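# Set the CPU cooler on the green felt mat

## Task

Place the CPU cooler so it rests in the same orientation and facing shown in the reference image called manual, sitting entirely within the dark green felt mat with no other object on that mat, and with nothing tipped over anywhere.

## Robot and tools

Robot: two arms, left_arm and right_arm, each a six-joint UR-type arm carrying a Robotiq 2F-85 two-finger gripper and a wrist camera. Bases in the scene frame: left_arm at (+0.006, +0.336, +0.027) m, right_arm at (+0.041, -0.490, +0.027) m, both nearly unrotated. The scene frame has its origin at table height midway between the nominal bases, +z up, +x out over the table, and left_arm on the +y side (arm names do not match image sides). Hand positions, orientations (quat_wxyz) and velocities in results are in each arm's own base frame; printed values may be off by a few centimetres. end_effector_position is the centre of the closed pads; fingers point along the gripper's +z and close along its y. A camera block sticks out up to 12 cm toward the gripper's +x.

Row layout (used by execute_actions and move): one flat list of 20 numbers covering both arms, always all 20 even if one arm is idle. First left_arm: six joint angles in radians (shoulder pan, shoulder lift, elbow, wrist 1, wrist 2, wrist 3), absolute targets as printed under Joint positions; then gripper position, force_limit, speed, activate. Then the same ten for right_arm. Joint ranges: elbow -3.142 to 3.142, every other joint -6.283 to 6.283; targets far beyond a range are refused, and a clipped joint reports "joint sent to its limit". Gripper numbers are in [-1, 1]: position +1 fully open (85 mm), about -0.8 pads touching, -1 squeeze until blocked; force_limit sets motor push; speed sets closing rate (about 20, 85, 150 mm/s at -1, 0, +1); both start at +1. activate stays 0; send 1 a single time only if fault shows 7 or 13 or a result requests it. To keep a gripper unchanged, repeat its last position, force_limit and speed.

execute_actions(actions, cameras): actions is a list of actions; each action is up to 15 rows, one per 1/30 s step, the final row held to fill 15 steps. Joint targets are clamped per step to within 0.651 rad of the measured angle and slowed if the hand would exceed 4 m/s. An empty actions list returns camera images and the full state. cameras: list of names, ["all"], or [].

move(target, speed, blend, stop_force, zero, blocking, cameras): target is one 20-number row or a list of up to 15 rows, absolute joint targets; all joints move in step, so the hand traces a curve and does not avoid obstacles. speed is rad/s for the joint with the longest way, 0.004 to 3.14, default 0.5, one value or one per target. blend (rad) rounds corners of a list; 0 stops at each. stop_force (3 to 120 N, both arms) ends an arm's path when its wrist sensor feels that much push against its motion; use a slow speed for touches, leave it out when lifting off a contact, and keep finger numbers the same across a list. zero (default true) rezeroes the sensor first. blocking=false returns after 0.5 s while the move runs; a new move replaces it. The result adds a move: line: done, off_target, moving, held or fault, plus limits=held if steps were withheld.

wait(seconds 0 to 3600) lets time pass; stop brakes a running move; zoom_image(camera, region [x0,y0,x1,y1] pixels, at most 504x504) magnifies the latest image of cam_head_left, cam_head_right, cam_high, cam_low, cam_left_wrist or cam_right_wrist (all 896x504); show_instructions shows the reference image; zero_wrist_force(arm) tares a wrist sensor; read_manual gives licences; finished_scene(scene) ends the scene irreversibly.

Result lines: Joint positions, velocities, torques and targets per arm in joint order; Tool commands; gripper position_measured in counts (3 open, 78 about 60 mm, 130 about 40 mm, 180 about 20 mm, 230 pads together); object_status 0 moving, 1 blocked while opening, 2 blocked while closing (a grip), 3 reached target or fully closed; fault 0 normal, 7 or 13 needs activation; Wrist force and torque in the hand's axes; "joint command not followed" means the inter-arm clearance check changed commands. To grasp, close with position -1 and confirm object_status 2.

Suggested order: look at the cameras and reference image, plan each object's target pose and orientation on the mat, approach above it, descend slowly, grip, lift a little, carry, rotate to match the picture, lower gently until it rests, open, retreat, check the images, then call finished_scene.

Cautions: an arm halts for 10 s if a joint exceeds its torque limit (130 N m for the big joints, 24.3 for wrists) or if outside force nears 150 N; stiff arms fault when driven even slightly into firm contact. Avoid slamming, dropping or releasing a moving part, gripping hard while the object still rests on something, and letting the two arms collide or pinch each other. Nothing may fall off the table or be knocked over. Motors heat under load; at 85 °C the arm brakes. Faster, smoother and gentler completion is better.

Each tool is called after "Call:" as name([rows], argument=value, ...), one row to a line, values as JSON.

Reference images:

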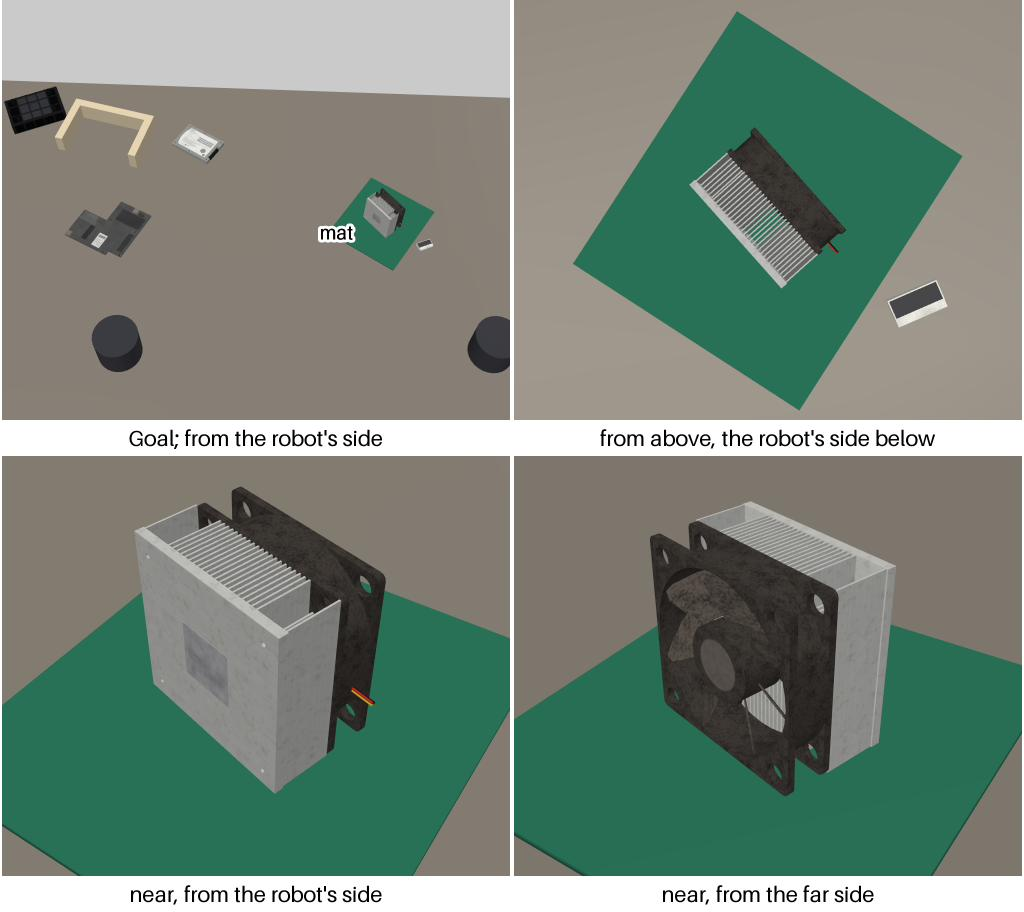

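## Session

Call:
execute_actions(actions=[])

Scene clock: 0.00 s.
left_arm: end_effector_position=(+0.1241, -0.6993, +0.1546) position_measured=3 object_status=3 fault=0 end_effector_quat_wxyz=(-0.063, +0.866, +0.494, -0.047) | right_arm: end_effector_position=(+0.5990, +0.0269, +0.2609) position_measured=3 object_status=3 fault=0 end_effector_quat_wxyz=(+0.150, +0.603, +0.268, +0.736)
Joint positions: left_arm=[-1.532 -0.966 1.216 -1.752 -1.713 0.577] | right_arm=[3.45 -2.184 -2.288 1.459 1.48 2.511]
Joint velocities: within noise
Joint torques (N m): no reading
Motor temperatures (°C): left_arm=[39 47 34 43 50 42] | right_arm=[34 37 36 47 51 42]
Wrist force (N): no reading
Wrist torque (N m): no reading
Wrist force, peak (N): no reading
Joint targets: left_arm=[-1.532 -0.966 1.216 -1.752 -1.713 0.577] | right_arm=[3.450 -2.184 -2.288 1.459 1.480 2.511]
Tool commands: left_gripper/position=+1.0 left_gripper/force_limit=+1.0 left_gripper/speed=+1.0 left_gripper/activate=+0.0 right_gripper/position=+1.0 right_gripper/force_limit=+1.0 right_gripper/speed=+1.0 right_gripper/activate=+0.0

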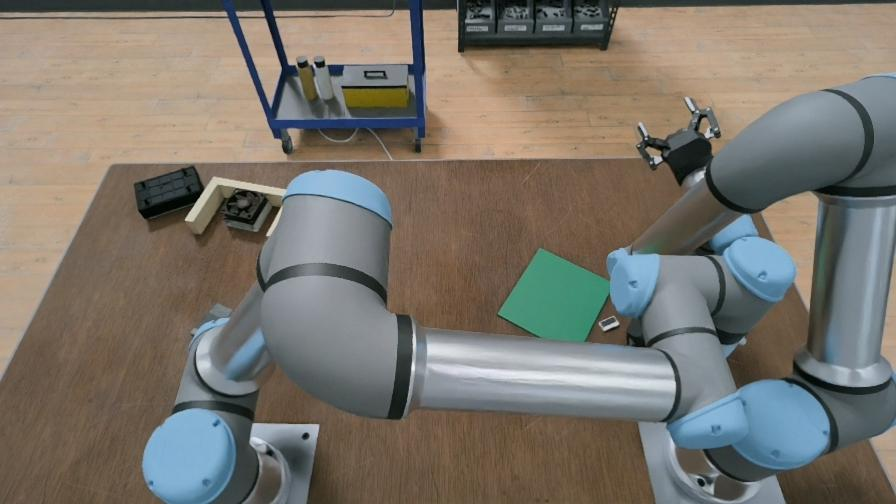

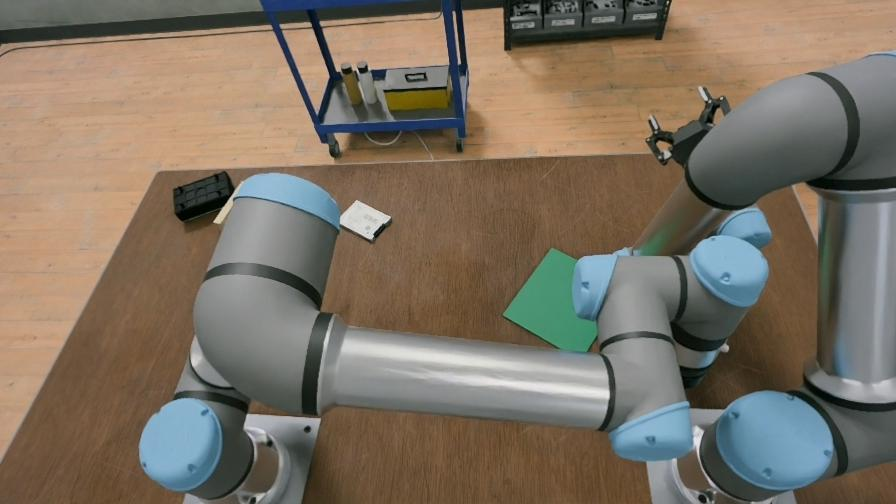

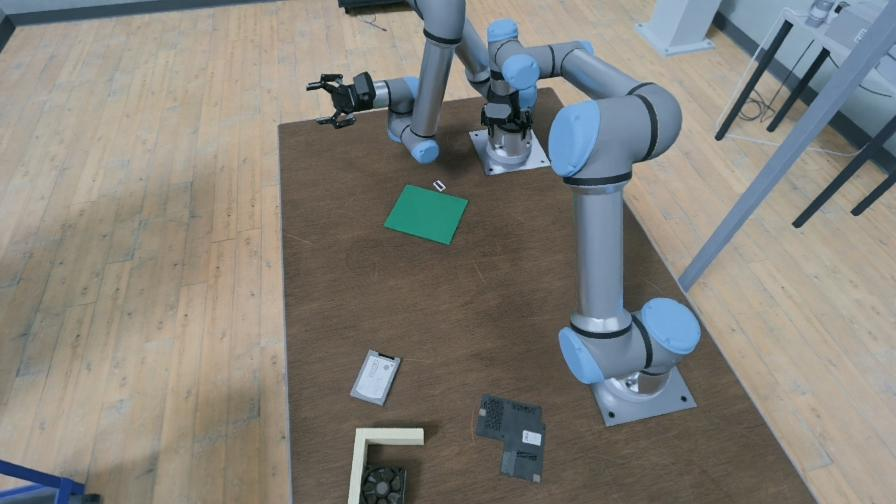

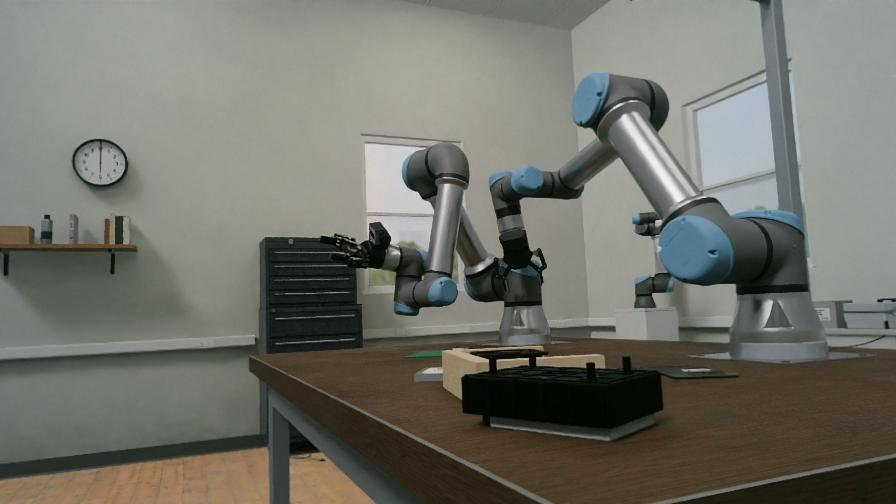

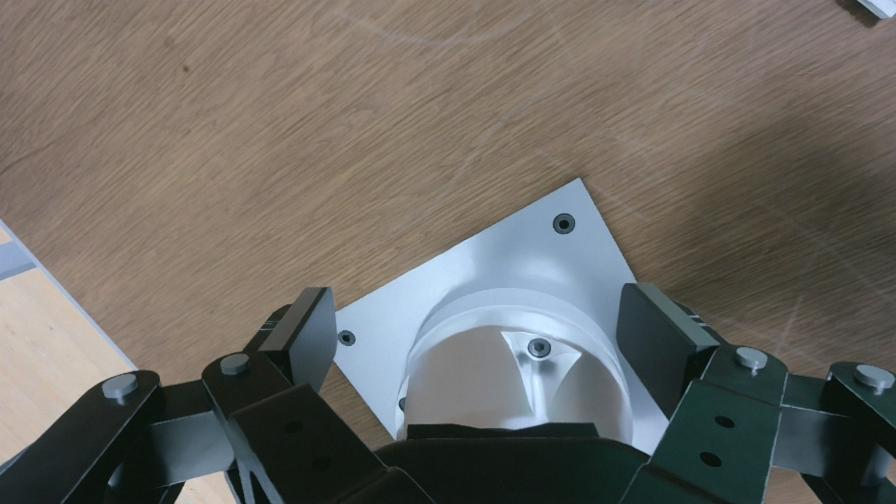

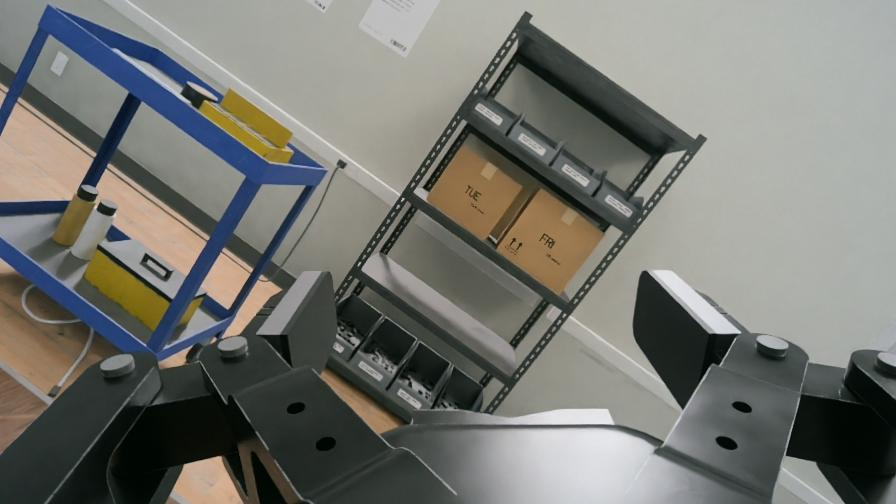

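Call:
zoom_image(camera="cam_head_left", region=[120, 150, 320, 260])

Call:
zoom_image(camera="cam_high", region=[330, 400, 460, 504])

Call:
zoom_image(camera="cam_low", region=[380, 310, 720, 470])

Call:
zoom_image(camera="cam_head_left", region=[460, 220, 680, 360])

Scaled by 2.520 from the camera's image (finer frame: 1280x720).

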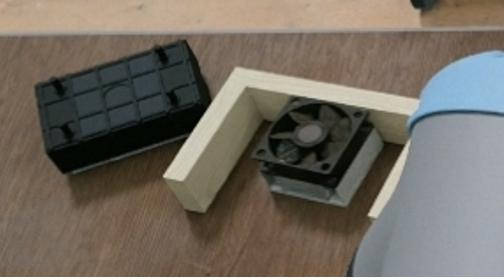

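Scaled by 3.877 from the camera's image (finer frame: 1280x720).

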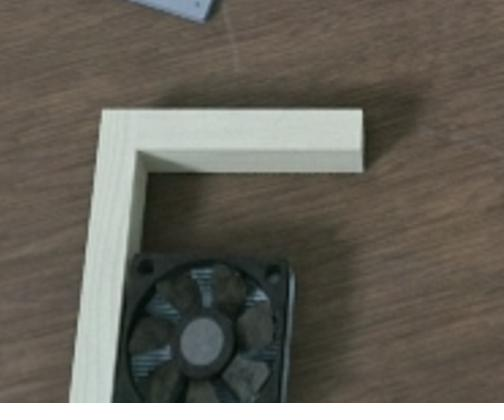

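Scaled by 1.482 from the camera's image (finer frame: 1280x720).

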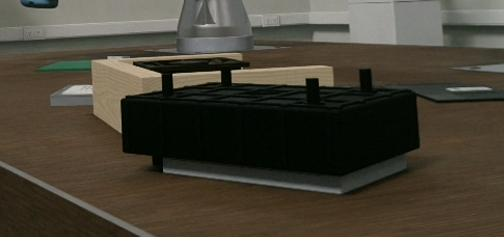

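Scaled by 2.291 from the camera's image (finer frame: 1280x720).

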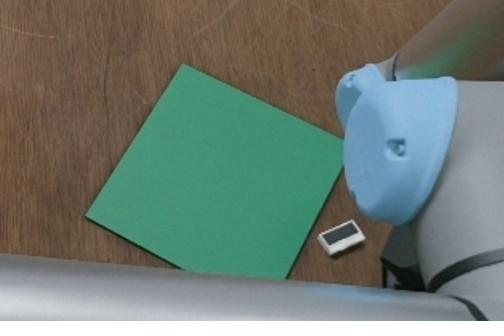

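Call:
move([
  [-1.4, -1.55, 1.6, -1.6, -1.571, 0.3, 1, 1, 1, 0, 3.45, -2.184, -2.288, 1.459, 1.48, 2.511, 1, 1, 1, 0],
  [-0.0707, -1.5914, 1.61, -1.5894, -1.5708, 0.0, 1, 1, 1, 0, 3.45, -2.184, -2.288, 1.459, 1.48, 2.511, 1, 1, 1, 0],
], speed=1.2, blend=[0.2, 0], cameras=["cam_left_wrist", "cam_head_left", "cam_high"])

Scene clock: 82.60 s.
left_arm: end_effector_position=(+0.4913, +0.0988, +0.3232) position_measured=3 object_status=3 fault=0 end_effector_quat_wxyz=(+0.000, +0.035, +0.999, +0.000) | right_arm: end_effector_position=(+0.5992, +0.0265, +0.2608) position_measured=3 object_status=3 fault=0 end_effector_quat_wxyz=(+0.150, +0.604, +0.268, +0.736)
Joint positions: left_arm=[-0.071 -1.592 1.61 -1.589 -1.571 0] | right_arm=[3.45 -2.184 -2.288 1.459 1.48 2.511]
Joint torques (N m): left_arm=[7.12 -18.29 -20.66 -1.36 2.08 1.54] | right_arm=[-5.77 28.24 13.05 0.61 -2.1 1.63]
Wrist force (N): left_arm=[0.2 0.1 0.0] | right_arm=[0.1 -0.1 0.1]
Wrist torque (N m): left_arm=[-0.09 -0.10 -0.08] | right_arm=[-0.01 -0.02 -0.01]
Wrist force, peak (N): left_arm=[-3.0 0.6 2.9] | right_arm=[0.4 0.0 0.2]
Joint targets: left_arm=[-0.071 -1.591 1.610 -1.589 -1.571 0.000] | right_arm=[3.450 -2.184 -2.288 1.459 1.480 2.511]
move: done
Images, in order (width x height): cam_head_left 896x504, cam_high 896x504, cam_left_wrist 896x504.

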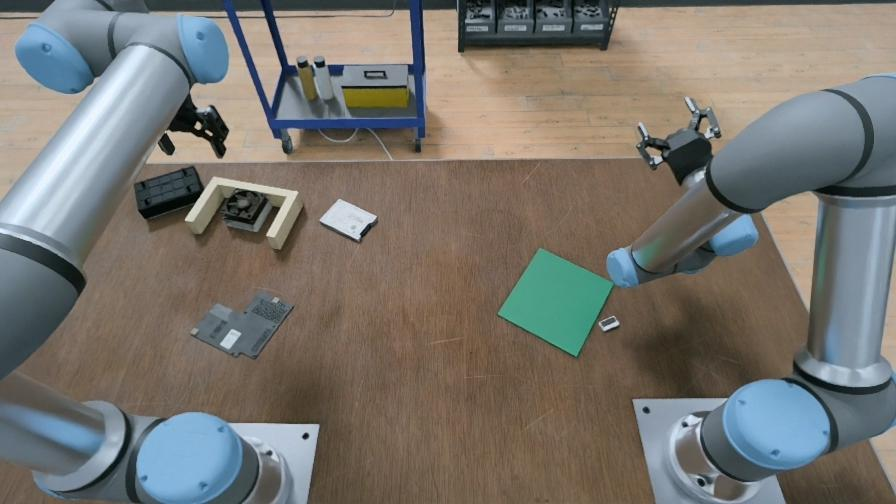

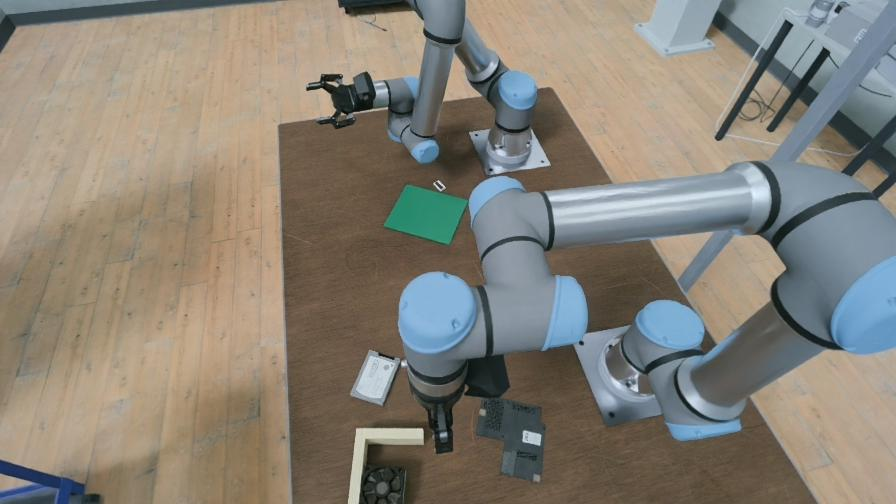

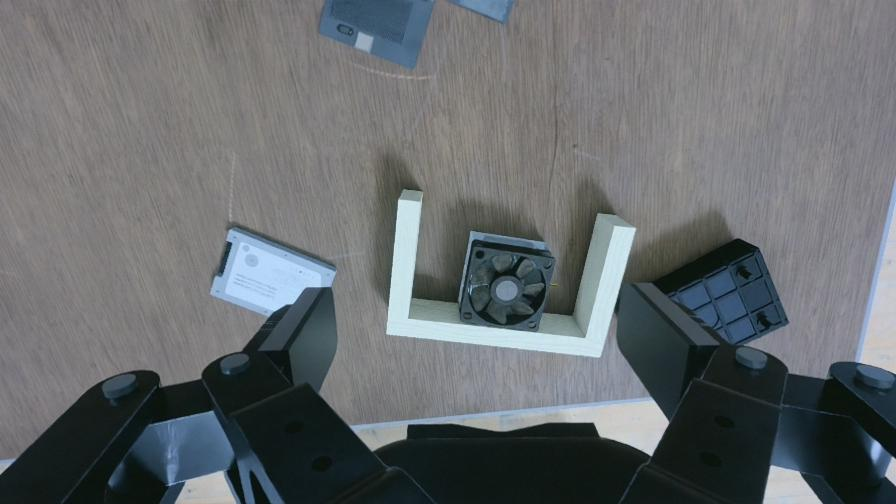

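Call:
zoom_image(camera="cam_left_wrist", region=[370, 170, 670, 370])

Call:
zoom_image(camera="cam_left_wrist", region=[440, 210, 590, 350])

Scaled by 1.680 from the camera's image (finer frame: 1280x720).

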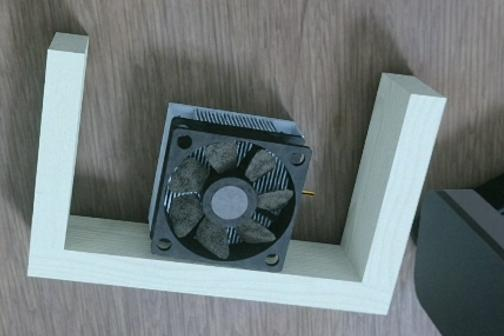

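Scaled by 3.360 from the camera's image (finer frame: 1280x720).

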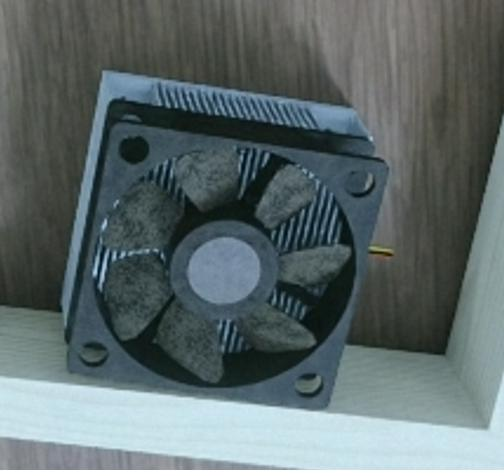

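Call:
move(target=[0.0237, -1.457, 2.23, -2.78, -1.5708, 0.0, 1, 1, 1, 0, 3.45, -2.184, -2.288, 1.459, 1.48, 2.511, 1, 1, 1, 0], speed=1.0, cameras=["cam_left_wrist"])

Call:
zoom_image(camera="cam_left_wrist", region=[330, 130, 600, 370])

Scene clock: 152.60 s.
left_arm: end_effector_position=(+0.5246, +0.1458, +0.1200) position_measured=3 object_status=3 fault=0 end_effector_quat_wxyz=(+0.216, -0.012, +0.976, +0.003) | right_arm: end_effector_position=(+0.5992, +0.0265, +0.2608) position_measured=3 object_status=3 fault=0 end_effector_quat_wxyz=(+0.150, +0.604, +0.268, +0.736)
Joint positions: left_arm=[0.024 -1.457 2.23 -2.78 -1.571 0] | right_arm=[3.45 -2.184 -2.288 1.459 1.48 2.511]
Joint torques (N m): left_arm=[-7.59 -41.04 -16.51 -6.09 2.17 -0.53] | right_arm=[-3.79 28.08 9.77 0.69 -0.97 1.21]
Wrist force (N): left_arm=[0.1 1.1 -0.4] | right_arm=[0.4 -0.1 -0.1]
Wrist torque (N m): left_arm=[0.16 -0.03 -0.11] | right_arm=[-0.02 -0.08 -0.01]
Wrist force, peak (N): left_arm=[1.6 1.5 0.3] | right_arm=[0.4 -0.1 -0.1]
Joint targets: left_arm=[0.024 -1.457 2.230 -2.780 -1.571 0.000] | right_arm=[3.450 -2.184 -2.288 1.459 1.480 2.511]
move: done

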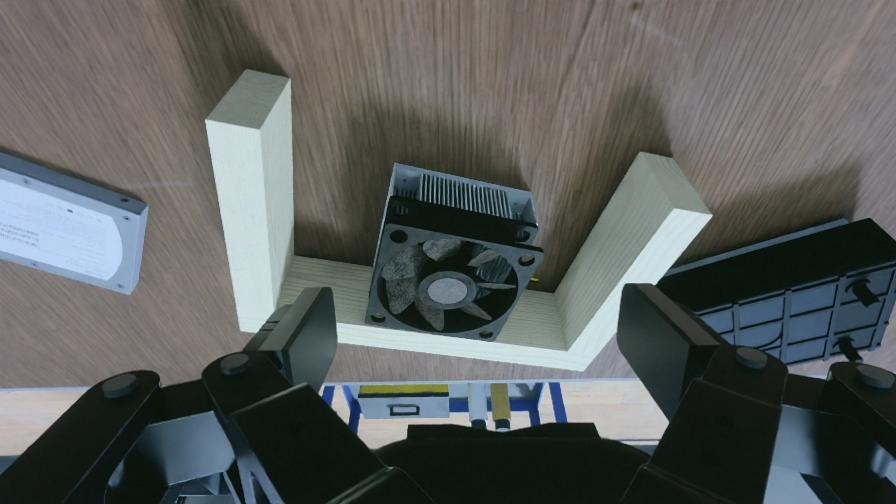

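Scaled by 1.867 from the camera's image (finer frame: 1280x720).

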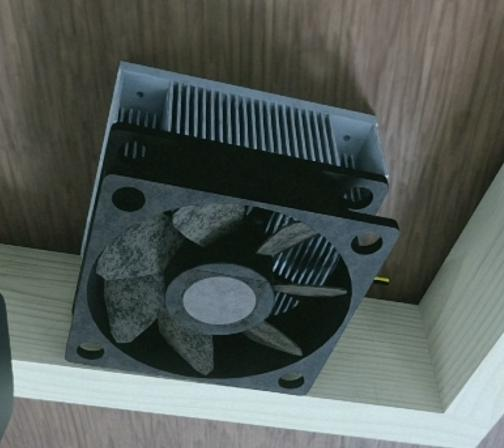

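Call:
move(target=[-0.037, -0.8576, 1.136, -1.419, -1.4968, -2.982, 1, 1, 1, 0, 2.75, -2.184, -2.288, 1.459, 1.48, 2.511, 1, 1, 1, 0], speed=1.2, cameras=["cam_left_wrist", "cam_head_left", "cam_high"])

Call:
zoom_image(camera="cam_left_wrist", region=[280, 160, 680, 400])

Scene clock: 304.93 s.
left_arm: end_effector_position=(+0.6441, +0.1285, +0.1015) position_measured=3 object_status=3 fault=0 end_effector_quat_wxyz=(-0.023, +0.971, -0.104, -0.215) | right_arm: end_effector_position=(+0.4754, -0.3657, +0.2608) position_measured=3 object_status=3 fault=0 end_effector_quat_wxyz=(+0.393, +0.659, +0.045, +0.640)
Joint positions: left_arm=[-0.037 -0.857 1.136 -1.419 -1.497 -2.982] | right_arm=[2.75 -2.184 -2.288 1.459 1.48 2.511]
Joint torques (N m): left_arm=[4.82 -71.53 -20.03 -2.47 -0.41 -1.44] | right_arm=[1.26 31.95 4.52 0.54 0.31 0.68]
Wrist force (N): left_arm=[0.0 1.0 -0.5] | right_arm=[0.2 0.1 -0.1]
Wrist torque (N m): left_arm=[0.15 0.03 -0.15] | right_arm=[0.01 -0.06 0.00]
Wrist force, peak (N): left_arm=[1.1 1.5 -0.5] | right_arm=[0.6 -1.0 0.2]
Joint targets: left_arm=[-0.037 -0.858 1.136 -1.419 -1.497 -2.982] | right_arm=[2.750 -2.184 -2.288 1.459 1.480 2.511]
move: done
Images, in order (width x height): cam_head_left 896x504, cam_high 896x504, cam_left_wrist 896x504.

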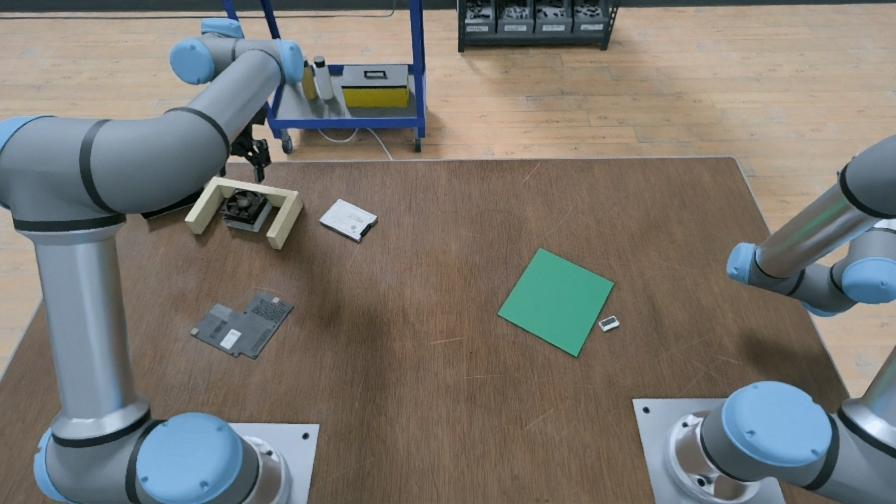

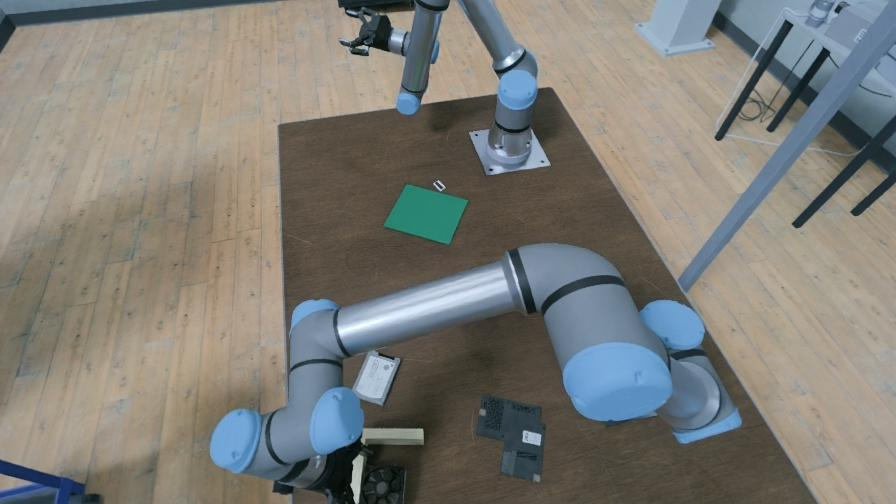

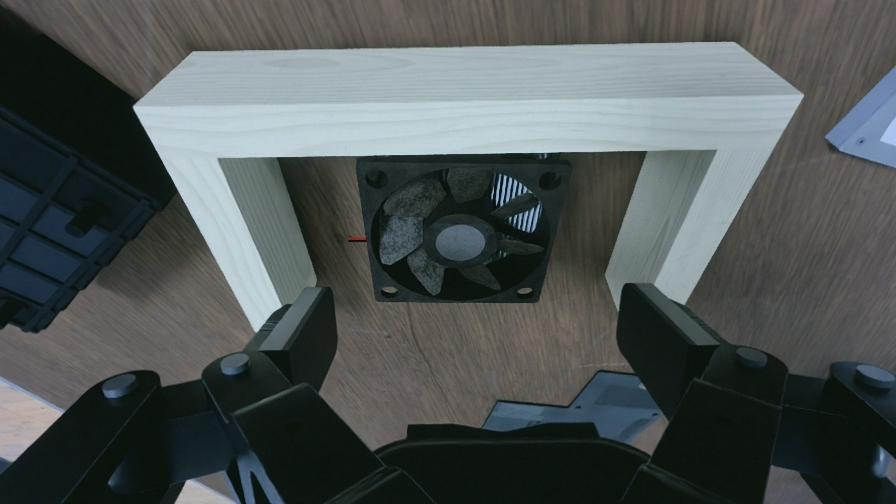

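Scaled by 1.260 from the camera's image (finer frame: 1280x720).

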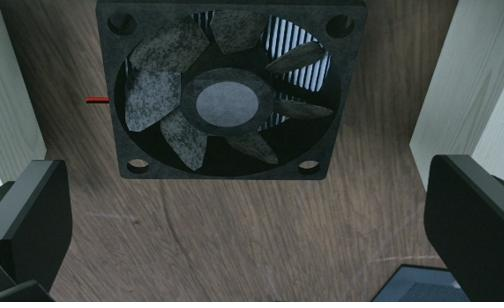

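Call:
move(target=[-0.0323, -0.824, 1.1913, -1.5081, -1.4948, -2.9775, 1, 1, 1, 0, 2.75, -2.184, -2.288, 1.459, 1.48, 2.511, 1, 1, 1, 0], speed=0.3, stop_force=8, cameras=["cam_left_wrist"])

Call:
zoom_image(camera="cam_left_wrist", region=[260, 120, 700, 360])

Scene clock: 331.90 s.
left_arm: end_effector_position=(+0.6431, +0.1321, +0.0591) position_measured=3 object_status=3 fault=0 end_effector_quat_wxyz=(-0.023, +0.971, -0.104, -0.215) | right_arm: end_effector_position=(+0.4754, -0.3657, +0.2608) position_measured=3 object_status=3 fault=0 end_effector_quat_wxyz=(+0.393, +0.659, +0.045, +0.640)
Joint positions: left_arm=[-0.032 -0.824 1.191 -1.508 -1.495 -2.977] | right_arm=[2.75 -2.184 -2.288 1.459 1.48 2.511]
Joint torques (N m): left_arm=[-5.22 -70.96 -32.5 0.69 0.64 -0.75] | right_arm=[-3.63 36.16 2.2 0.74 0.87 0.28]
Wrist force (N): left_arm=[-0.1 0.8 -0.4] | right_arm=[0.3 0.1 0.1]
Wrist torque (N m): left_arm=[0.09 0.04 -0.19] | right_arm=[0.02 -0.06 0.00]
Wrist force, peak (N): left_arm=[-0.7 1.3 -1.7] | right_arm=[0.7 -0.1 0.0]
Joint targets: left_arm=[-0.032 -0.824 1.191 -1.508 -1.495 -2.978] | right_arm=[2.750 -2.184 -2.288 1.459 1.480 2.511]
move: done

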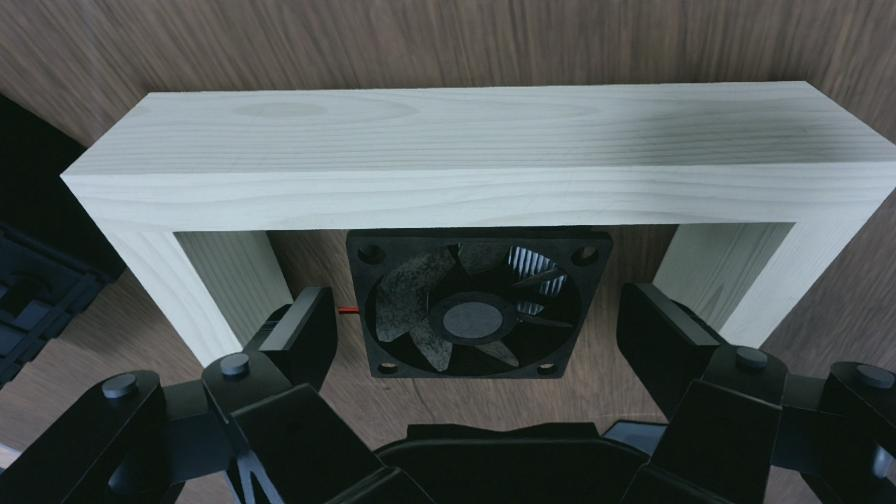

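Scaled by 1.145 from the camera's image (finer frame: 1280x720).

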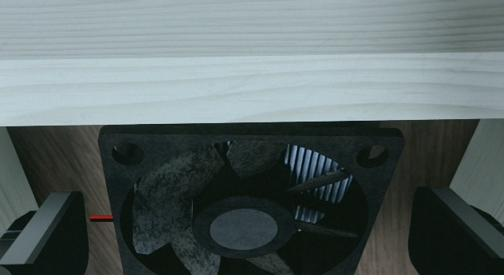

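Call:
move([
  [-0.0334, -0.8119, 1.1751, -1.5039, -1.4953, -2.9786, 1, 1, 1, 0, 2.75, -2.184, -2.288, 1.459, 1.48, 2.511, 1, 1, 1, 0],
  [-0.0288, -0.8114, 1.2887, -1.6183, -1.4933, -2.9742, 1, 1, 1, 0, 2.75, -2.184, -2.288, 1.459, 1.48, 2.511, 1, 1, 1, 0],
], speed=[0.05, 0.05], blend=[0.005, 0], stop_force=8, cameras=["cam_left_wrist"])

Call:
zoom_image(camera="cam_left_wrist", region=[240, 220, 680, 500])

Scene clock: 369.73 s.
left_arm: end_effector_position=(+0.6290, +0.1352, +0.0161) position_measured=3 object_status=3 fault=0 end_effector_quat_wxyz=(-0.023, +0.971, -0.104, -0.215) | right_arm: end_effector_position=(+0.4754, -0.3657, +0.2608) position_measured=3 object_status=3 fault=0 end_effector_quat_wxyz=(+0.393, +0.659, +0.045, +0.640)
Joint positions: left_arm=[-0.029 -0.811 1.289 -1.618 -1.493 -2.974] | right_arm=[2.75 -2.184 -2.288 1.459 1.48 2.511]
Joint torques (N m): left_arm=[3.82 -47.58 -31.25 1.09 2.07 0.94] | right_arm=[-4.09 42.98 2.05 0.79 1.01 -0.4]
Wrist force (N): left_arm=[0.2 1.0 -0.7] | right_arm=[0.3 0.0 -0.1]
Wrist torque (N m): left_arm=[0.16 -0.01 -0.19] | right_arm=[0.00 -0.07 -0.01]
Wrist force, peak (N): left_arm=[0.3 1.2 -0.9] | right_arm=[0.6 0.1 0.0]
Joint targets: left_arm=[-0.029 -0.811 1.289 -1.618 -1.493 -2.974] | right_arm=[2.750 -2.184 -2.288 1.459 1.480 2.511]
move: done

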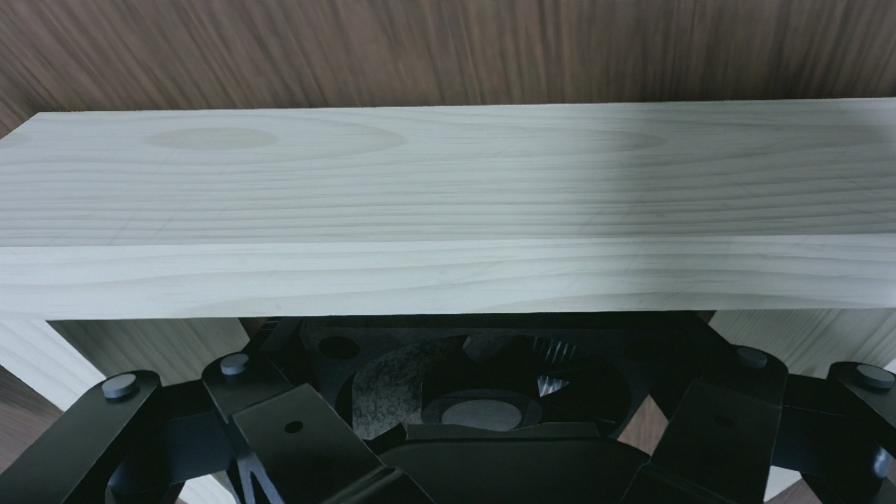

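Scaled by 1.145 from the camera's image (finer frame: 1280x720).

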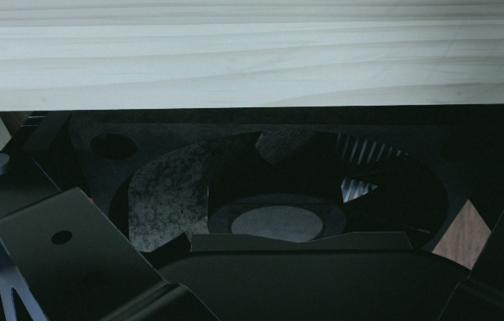

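Call:
move(target=[-0.0288, -0.8114, 1.2887, -1.6183, -1.4933, -2.9742, -1, -0.3, -1, 0, 2.75, -2.184, -2.288, 1.459, 1.48, 2.511, 1, 1, 1, 0])

Scene clock: 372.77 s.
left_arm: end_effector_position=(+0.6290, +0.1351, +0.0161) position_measured=18 object_status=0 fault=0 end_effector_quat_wxyz=(-0.023, +0.971, -0.104, -0.215) | right_arm: end_effector_position=(+0.4754, -0.3657, +0.2608) position_measured=3 object_status=3 fault=0 end_effector_quat_wxyz=(+0.393, +0.659, +0.045, +0.640)
Joint positions: left_arm=[-0.029 -0.811 1.289 -1.618 -1.493 -2.974] | right_arm=[2.75 -2.184 -2.288 1.459 1.48 2.511]
Joint torques (N m): left_arm=[-3.63 -57.88 -22.34 0.7 -0.06 -0.5] | right_arm=[-3.08 43.28 2.31 0.64 1.23 -0.73]
Wrist force (N): left_arm=[-7.5 1.9 -16.6] | right_arm=[0.2 0.1 0.0]
Wrist torque (N m): left_arm=[0.56 0.21 -0.24] | right_arm=[0.01 -0.06 -0.01]
Wrist force, peak (N): left_arm=[-7.2 1.6 -16.8] | right_arm=[0.5 0.1 -0.1]
Joint targets: left_arm=[-0.029 -0.811 1.289 -1.618 -1.493 -2.974] | right_arm=[2.750 -2.184 -2.288 1.459 1.480 2.511]
move: done

Call:
move(target=[-0.0288, -0.9028, 1.1754, -1.4136, -1.4933, -2.9742, -1, -0.3, -1, 0, 2.75, -2.184, -2.288, 1.459, 1.48, 2.511, 1, 1, 1, 0], speed=0.12, cameras=["cam_left_wrist", "cam_head_left"])

Scene clock: 406.80 s.
left_arm: end_effector_position=(+0.6290, +0.1351, +0.1163) position_measured=18 object_status=2 fault=0 end_effector_quat_wxyz=(-0.023, +0.971, -0.104, -0.215) | right_arm: end_effector_position=(+0.4754, -0.3657, +0.2608) position_measured=3 object_status=3 fault=0 end_effector_quat_wxyz=(+0.393, +0.659, +0.045, +0.640)
Joint positions: left_arm=[-0.029 -0.903 1.175 -1.414 -1.493 -2.974] | right_arm=[2.75 -2.184 -2.288 1.459 1.48 2.511]
Joint torques (N m): left_arm=[-3.81 -44.05 -16.73 -4.08 -2.11 -0.48] | right_arm=[-4.21 42.94 1.68 0.61 1.17 -0.77]
Wrist force (N): left_arm=[1.2 0.9 1.6] | right_arm=[0.3 0.1 0.1]
Wrist torque (N m): left_arm=[0.09 0.06 -0.18] | right_arm=[0.01 -0.06 0.00]
Wrist force, peak (N): left_arm=[-7.6 1.7 -16.8] | right_arm=[0.6 -0.2 0.1]
Joint targets: left_arm=[-0.029 -0.903 1.175 -1.414 -1.493 -2.974] | right_arm=[2.750 -2.184 -2.288 1.459 1.480 2.511]
move: done
Images, in order (width x height): cam_head_left 896x504, cam_left_wrist 896x504.

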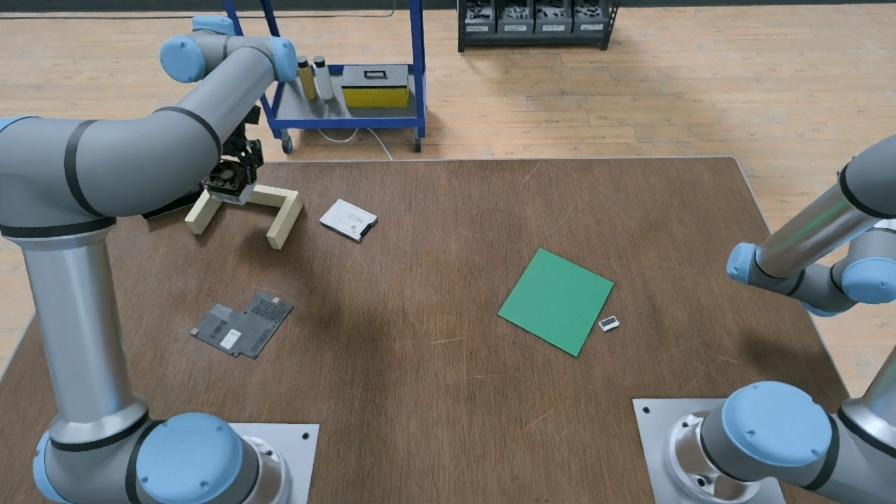

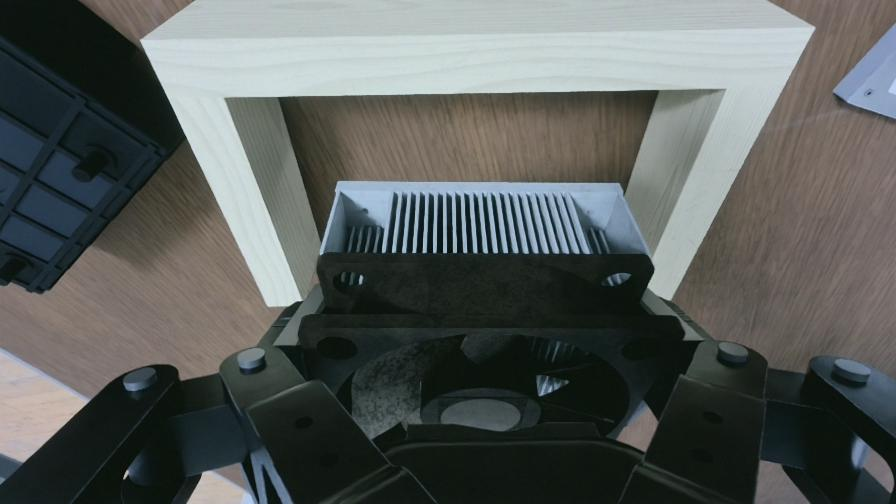

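Call:
move([
  [-0.36, -1.575, 1.915, -2.263, -1.532, -3.06, -1, -0.3, -1, 0, 2.75, -2.184, -2.288, 1.459, 1.48, 2.511, 1, 1, 1, 0],
  [-0.698, -1.236, 2.3145, -3.784, -1.5708, -3.1416, -1, -0.3, -1, 0, 2.75, -2.184, -2.288, 1.459, 1.48, 2.511, 1, 1, 1, 0],
  [-0.698, -0.8494, 2.2811, -4.137, -1.5708, -3.1416, -1, -0.3, -1, 0, 2.75, -2.184, -2.288, 1.459, 1.48, 2.511, 1, 1, 1, 0],
], speed=[0.8, 0.8, 0.4], blend=[0.2, 0.1, 0], cameras=["cam_left_wrist", "cam_head_left", "cam_high"])

Scene clock: 414.90 s.
left_arm: end_effector_position=(+0.5531, -0.2900, +0.0751) position_measured=18 object_status=2 fault=0 end_effector_quat_wxyz=(+0.184, +0.793, -0.288, +0.505) | right_arm: end_effector_position=(+0.4754, -0.3657, +0.2608) position_measured=3 object_status=3 fault=0 end_effector_quat_wxyz=(+0.393, +0.659, +0.045, +0.640)
Joint positions: left_arm=[-0.698 -0.85 2.281 -4.137 -1.571 -3.142] | right_arm=[2.75 -2.184 -2.288 1.459 1.48 2.511]
Joint torques (N m): left_arm=[9.23 -32.28 1.51 -5.52 2.01 1.91] | right_arm=[-5.15 43.51 1.06 0.74 1.07 -0.72]
Wrist force (N): left_arm=[-2.1 -1.2 2.1] | right_arm=[0.5 0.2 0.1]
Wrist torque (N m): left_arm=[-0.32 -0.11 0.19] | right_arm=[0.03 -0.09 -0.01]
Wrist force, peak (N): left_arm=[-4.7 -1.3 3.1] | right_arm=[0.6 0.2 -0.1]
Joint targets: left_arm=[-0.698 -0.849 2.281 -4.137 -1.571 -3.142] | right_arm=[2.750 -2.184 -2.288 1.459 1.480 2.511]
move: done
Images, in order (width x height): cam_head_left 896x504, cam_high 896x504, cam_left_wrist 896x504.

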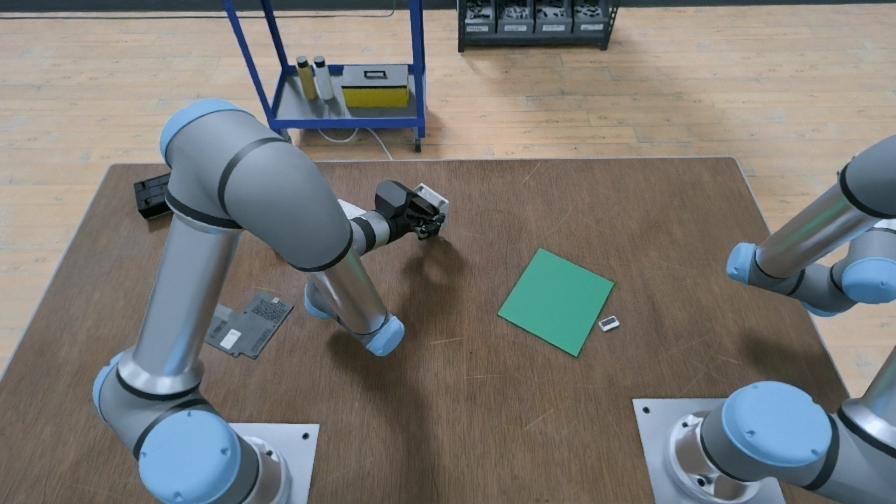

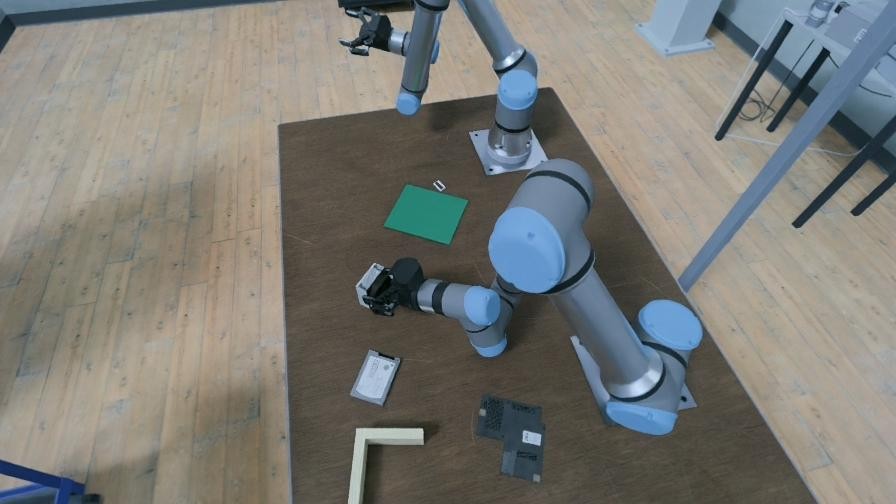

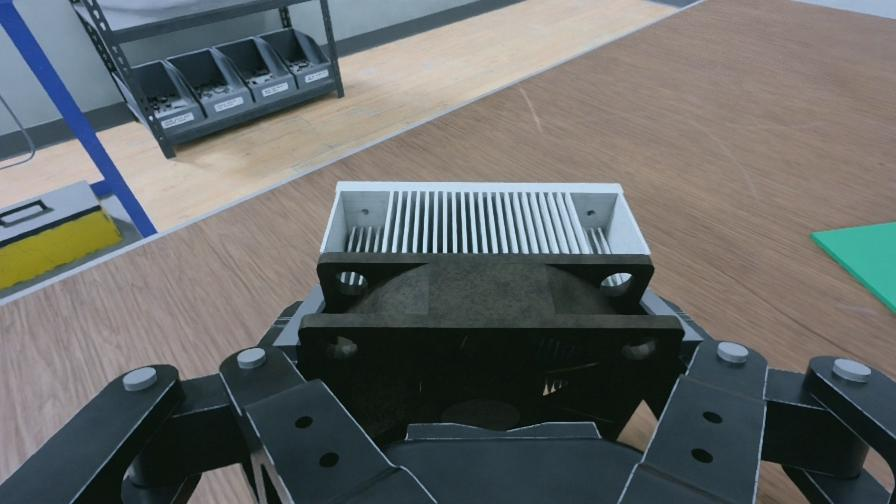

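Call:
move(target=[-0.698, -0.7119, 2.2487, -4.2421, -1.5708, -3.1416, -1, -0.3, -1, 0, 2.75, -2.184, -2.288, 1.459, 1.48, 2.511, 1, 1, 1, 0], speed=0.04, stop_force=8, cameras=["cam_left_wrist", "cam_low"])

Call:
zoom_image(camera="cam_low", region=[380, 260, 580, 380])

Scene clock: 423.73 s.
left_arm: end_effector_position=(+0.5532, -0.2901, +0.0324) position_measured=18 object_status=2 fault=0 end_effector_quat_wxyz=(+0.184, +0.793, -0.288, +0.505) | right_arm: end_effector_position=(+0.4754, -0.3657, +0.2608) position_measured=3 object_status=3 fault=0 end_effector_quat_wxyz=(+0.393, +0.659, +0.045, +0.640)
Joint positions: left_arm=[-0.698 -0.719 2.25 -4.237 -1.571 -3.142] | right_arm=[2.75 -2.184 -2.288 1.459 1.48 2.511]
Joint torques (N m): left_arm=[4.64 -58.1 3.65 -5.79 0.51 1.98] | right_arm=[-3.67 43.75 1.58 1.22 0.9 -0.79]
Wrist force (N): left_arm=[-2.2 -1.1 2.4] | right_arm=[0.3 0.0 0.2]
Wrist torque (N m): left_arm=[-0.27 -0.08 0.17] | right_arm=[0.00 -0.07 -0.01]
Wrist force, peak (N): left_arm=[7.1 -3.1 -2.3] | right_arm=[0.7 -0.1 0.0]
Joint targets: left_arm=[-0.698 -0.719 2.250 -4.237 -1.571 -3.142] | right_arm=[2.750 -2.184 -2.288 1.459 1.480 2.511]
move: contact (left_arm)
Images, in order (width x height): cam_low 896x504, cam_left_wrist 896x504.

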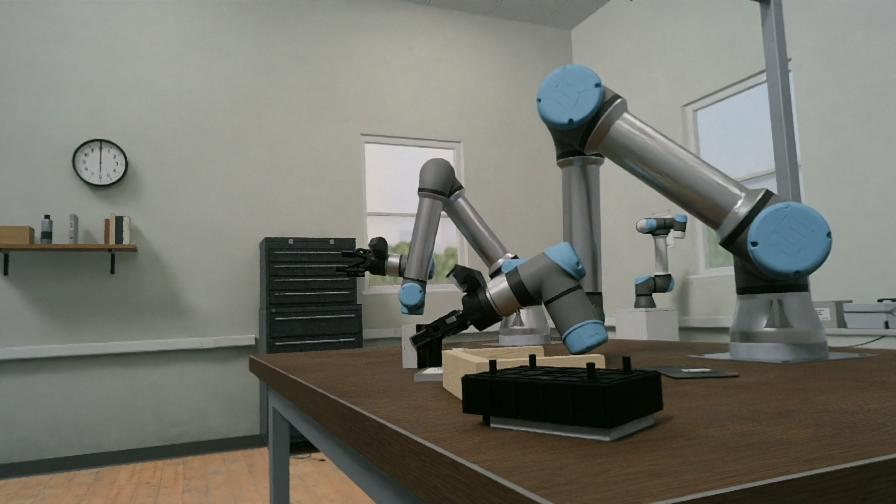

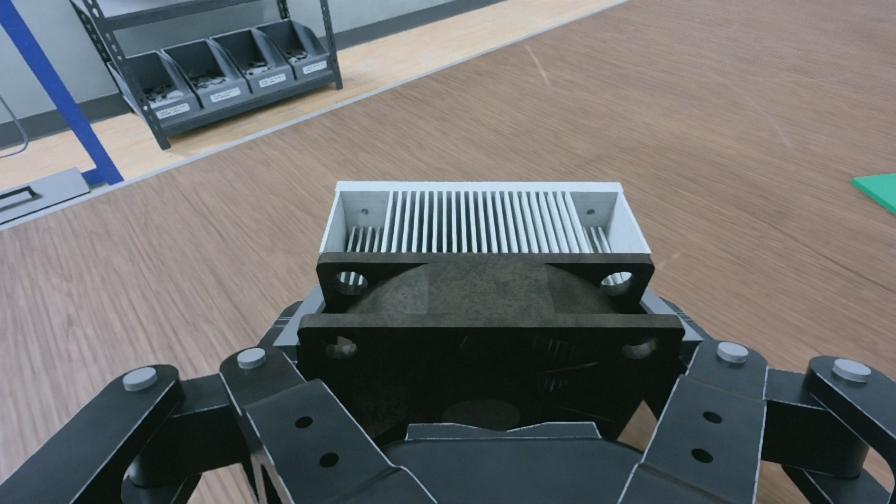

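Scaled by 2.520 from the camera's image (finer frame: 1280x720).

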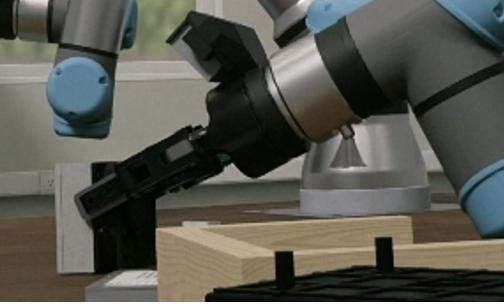

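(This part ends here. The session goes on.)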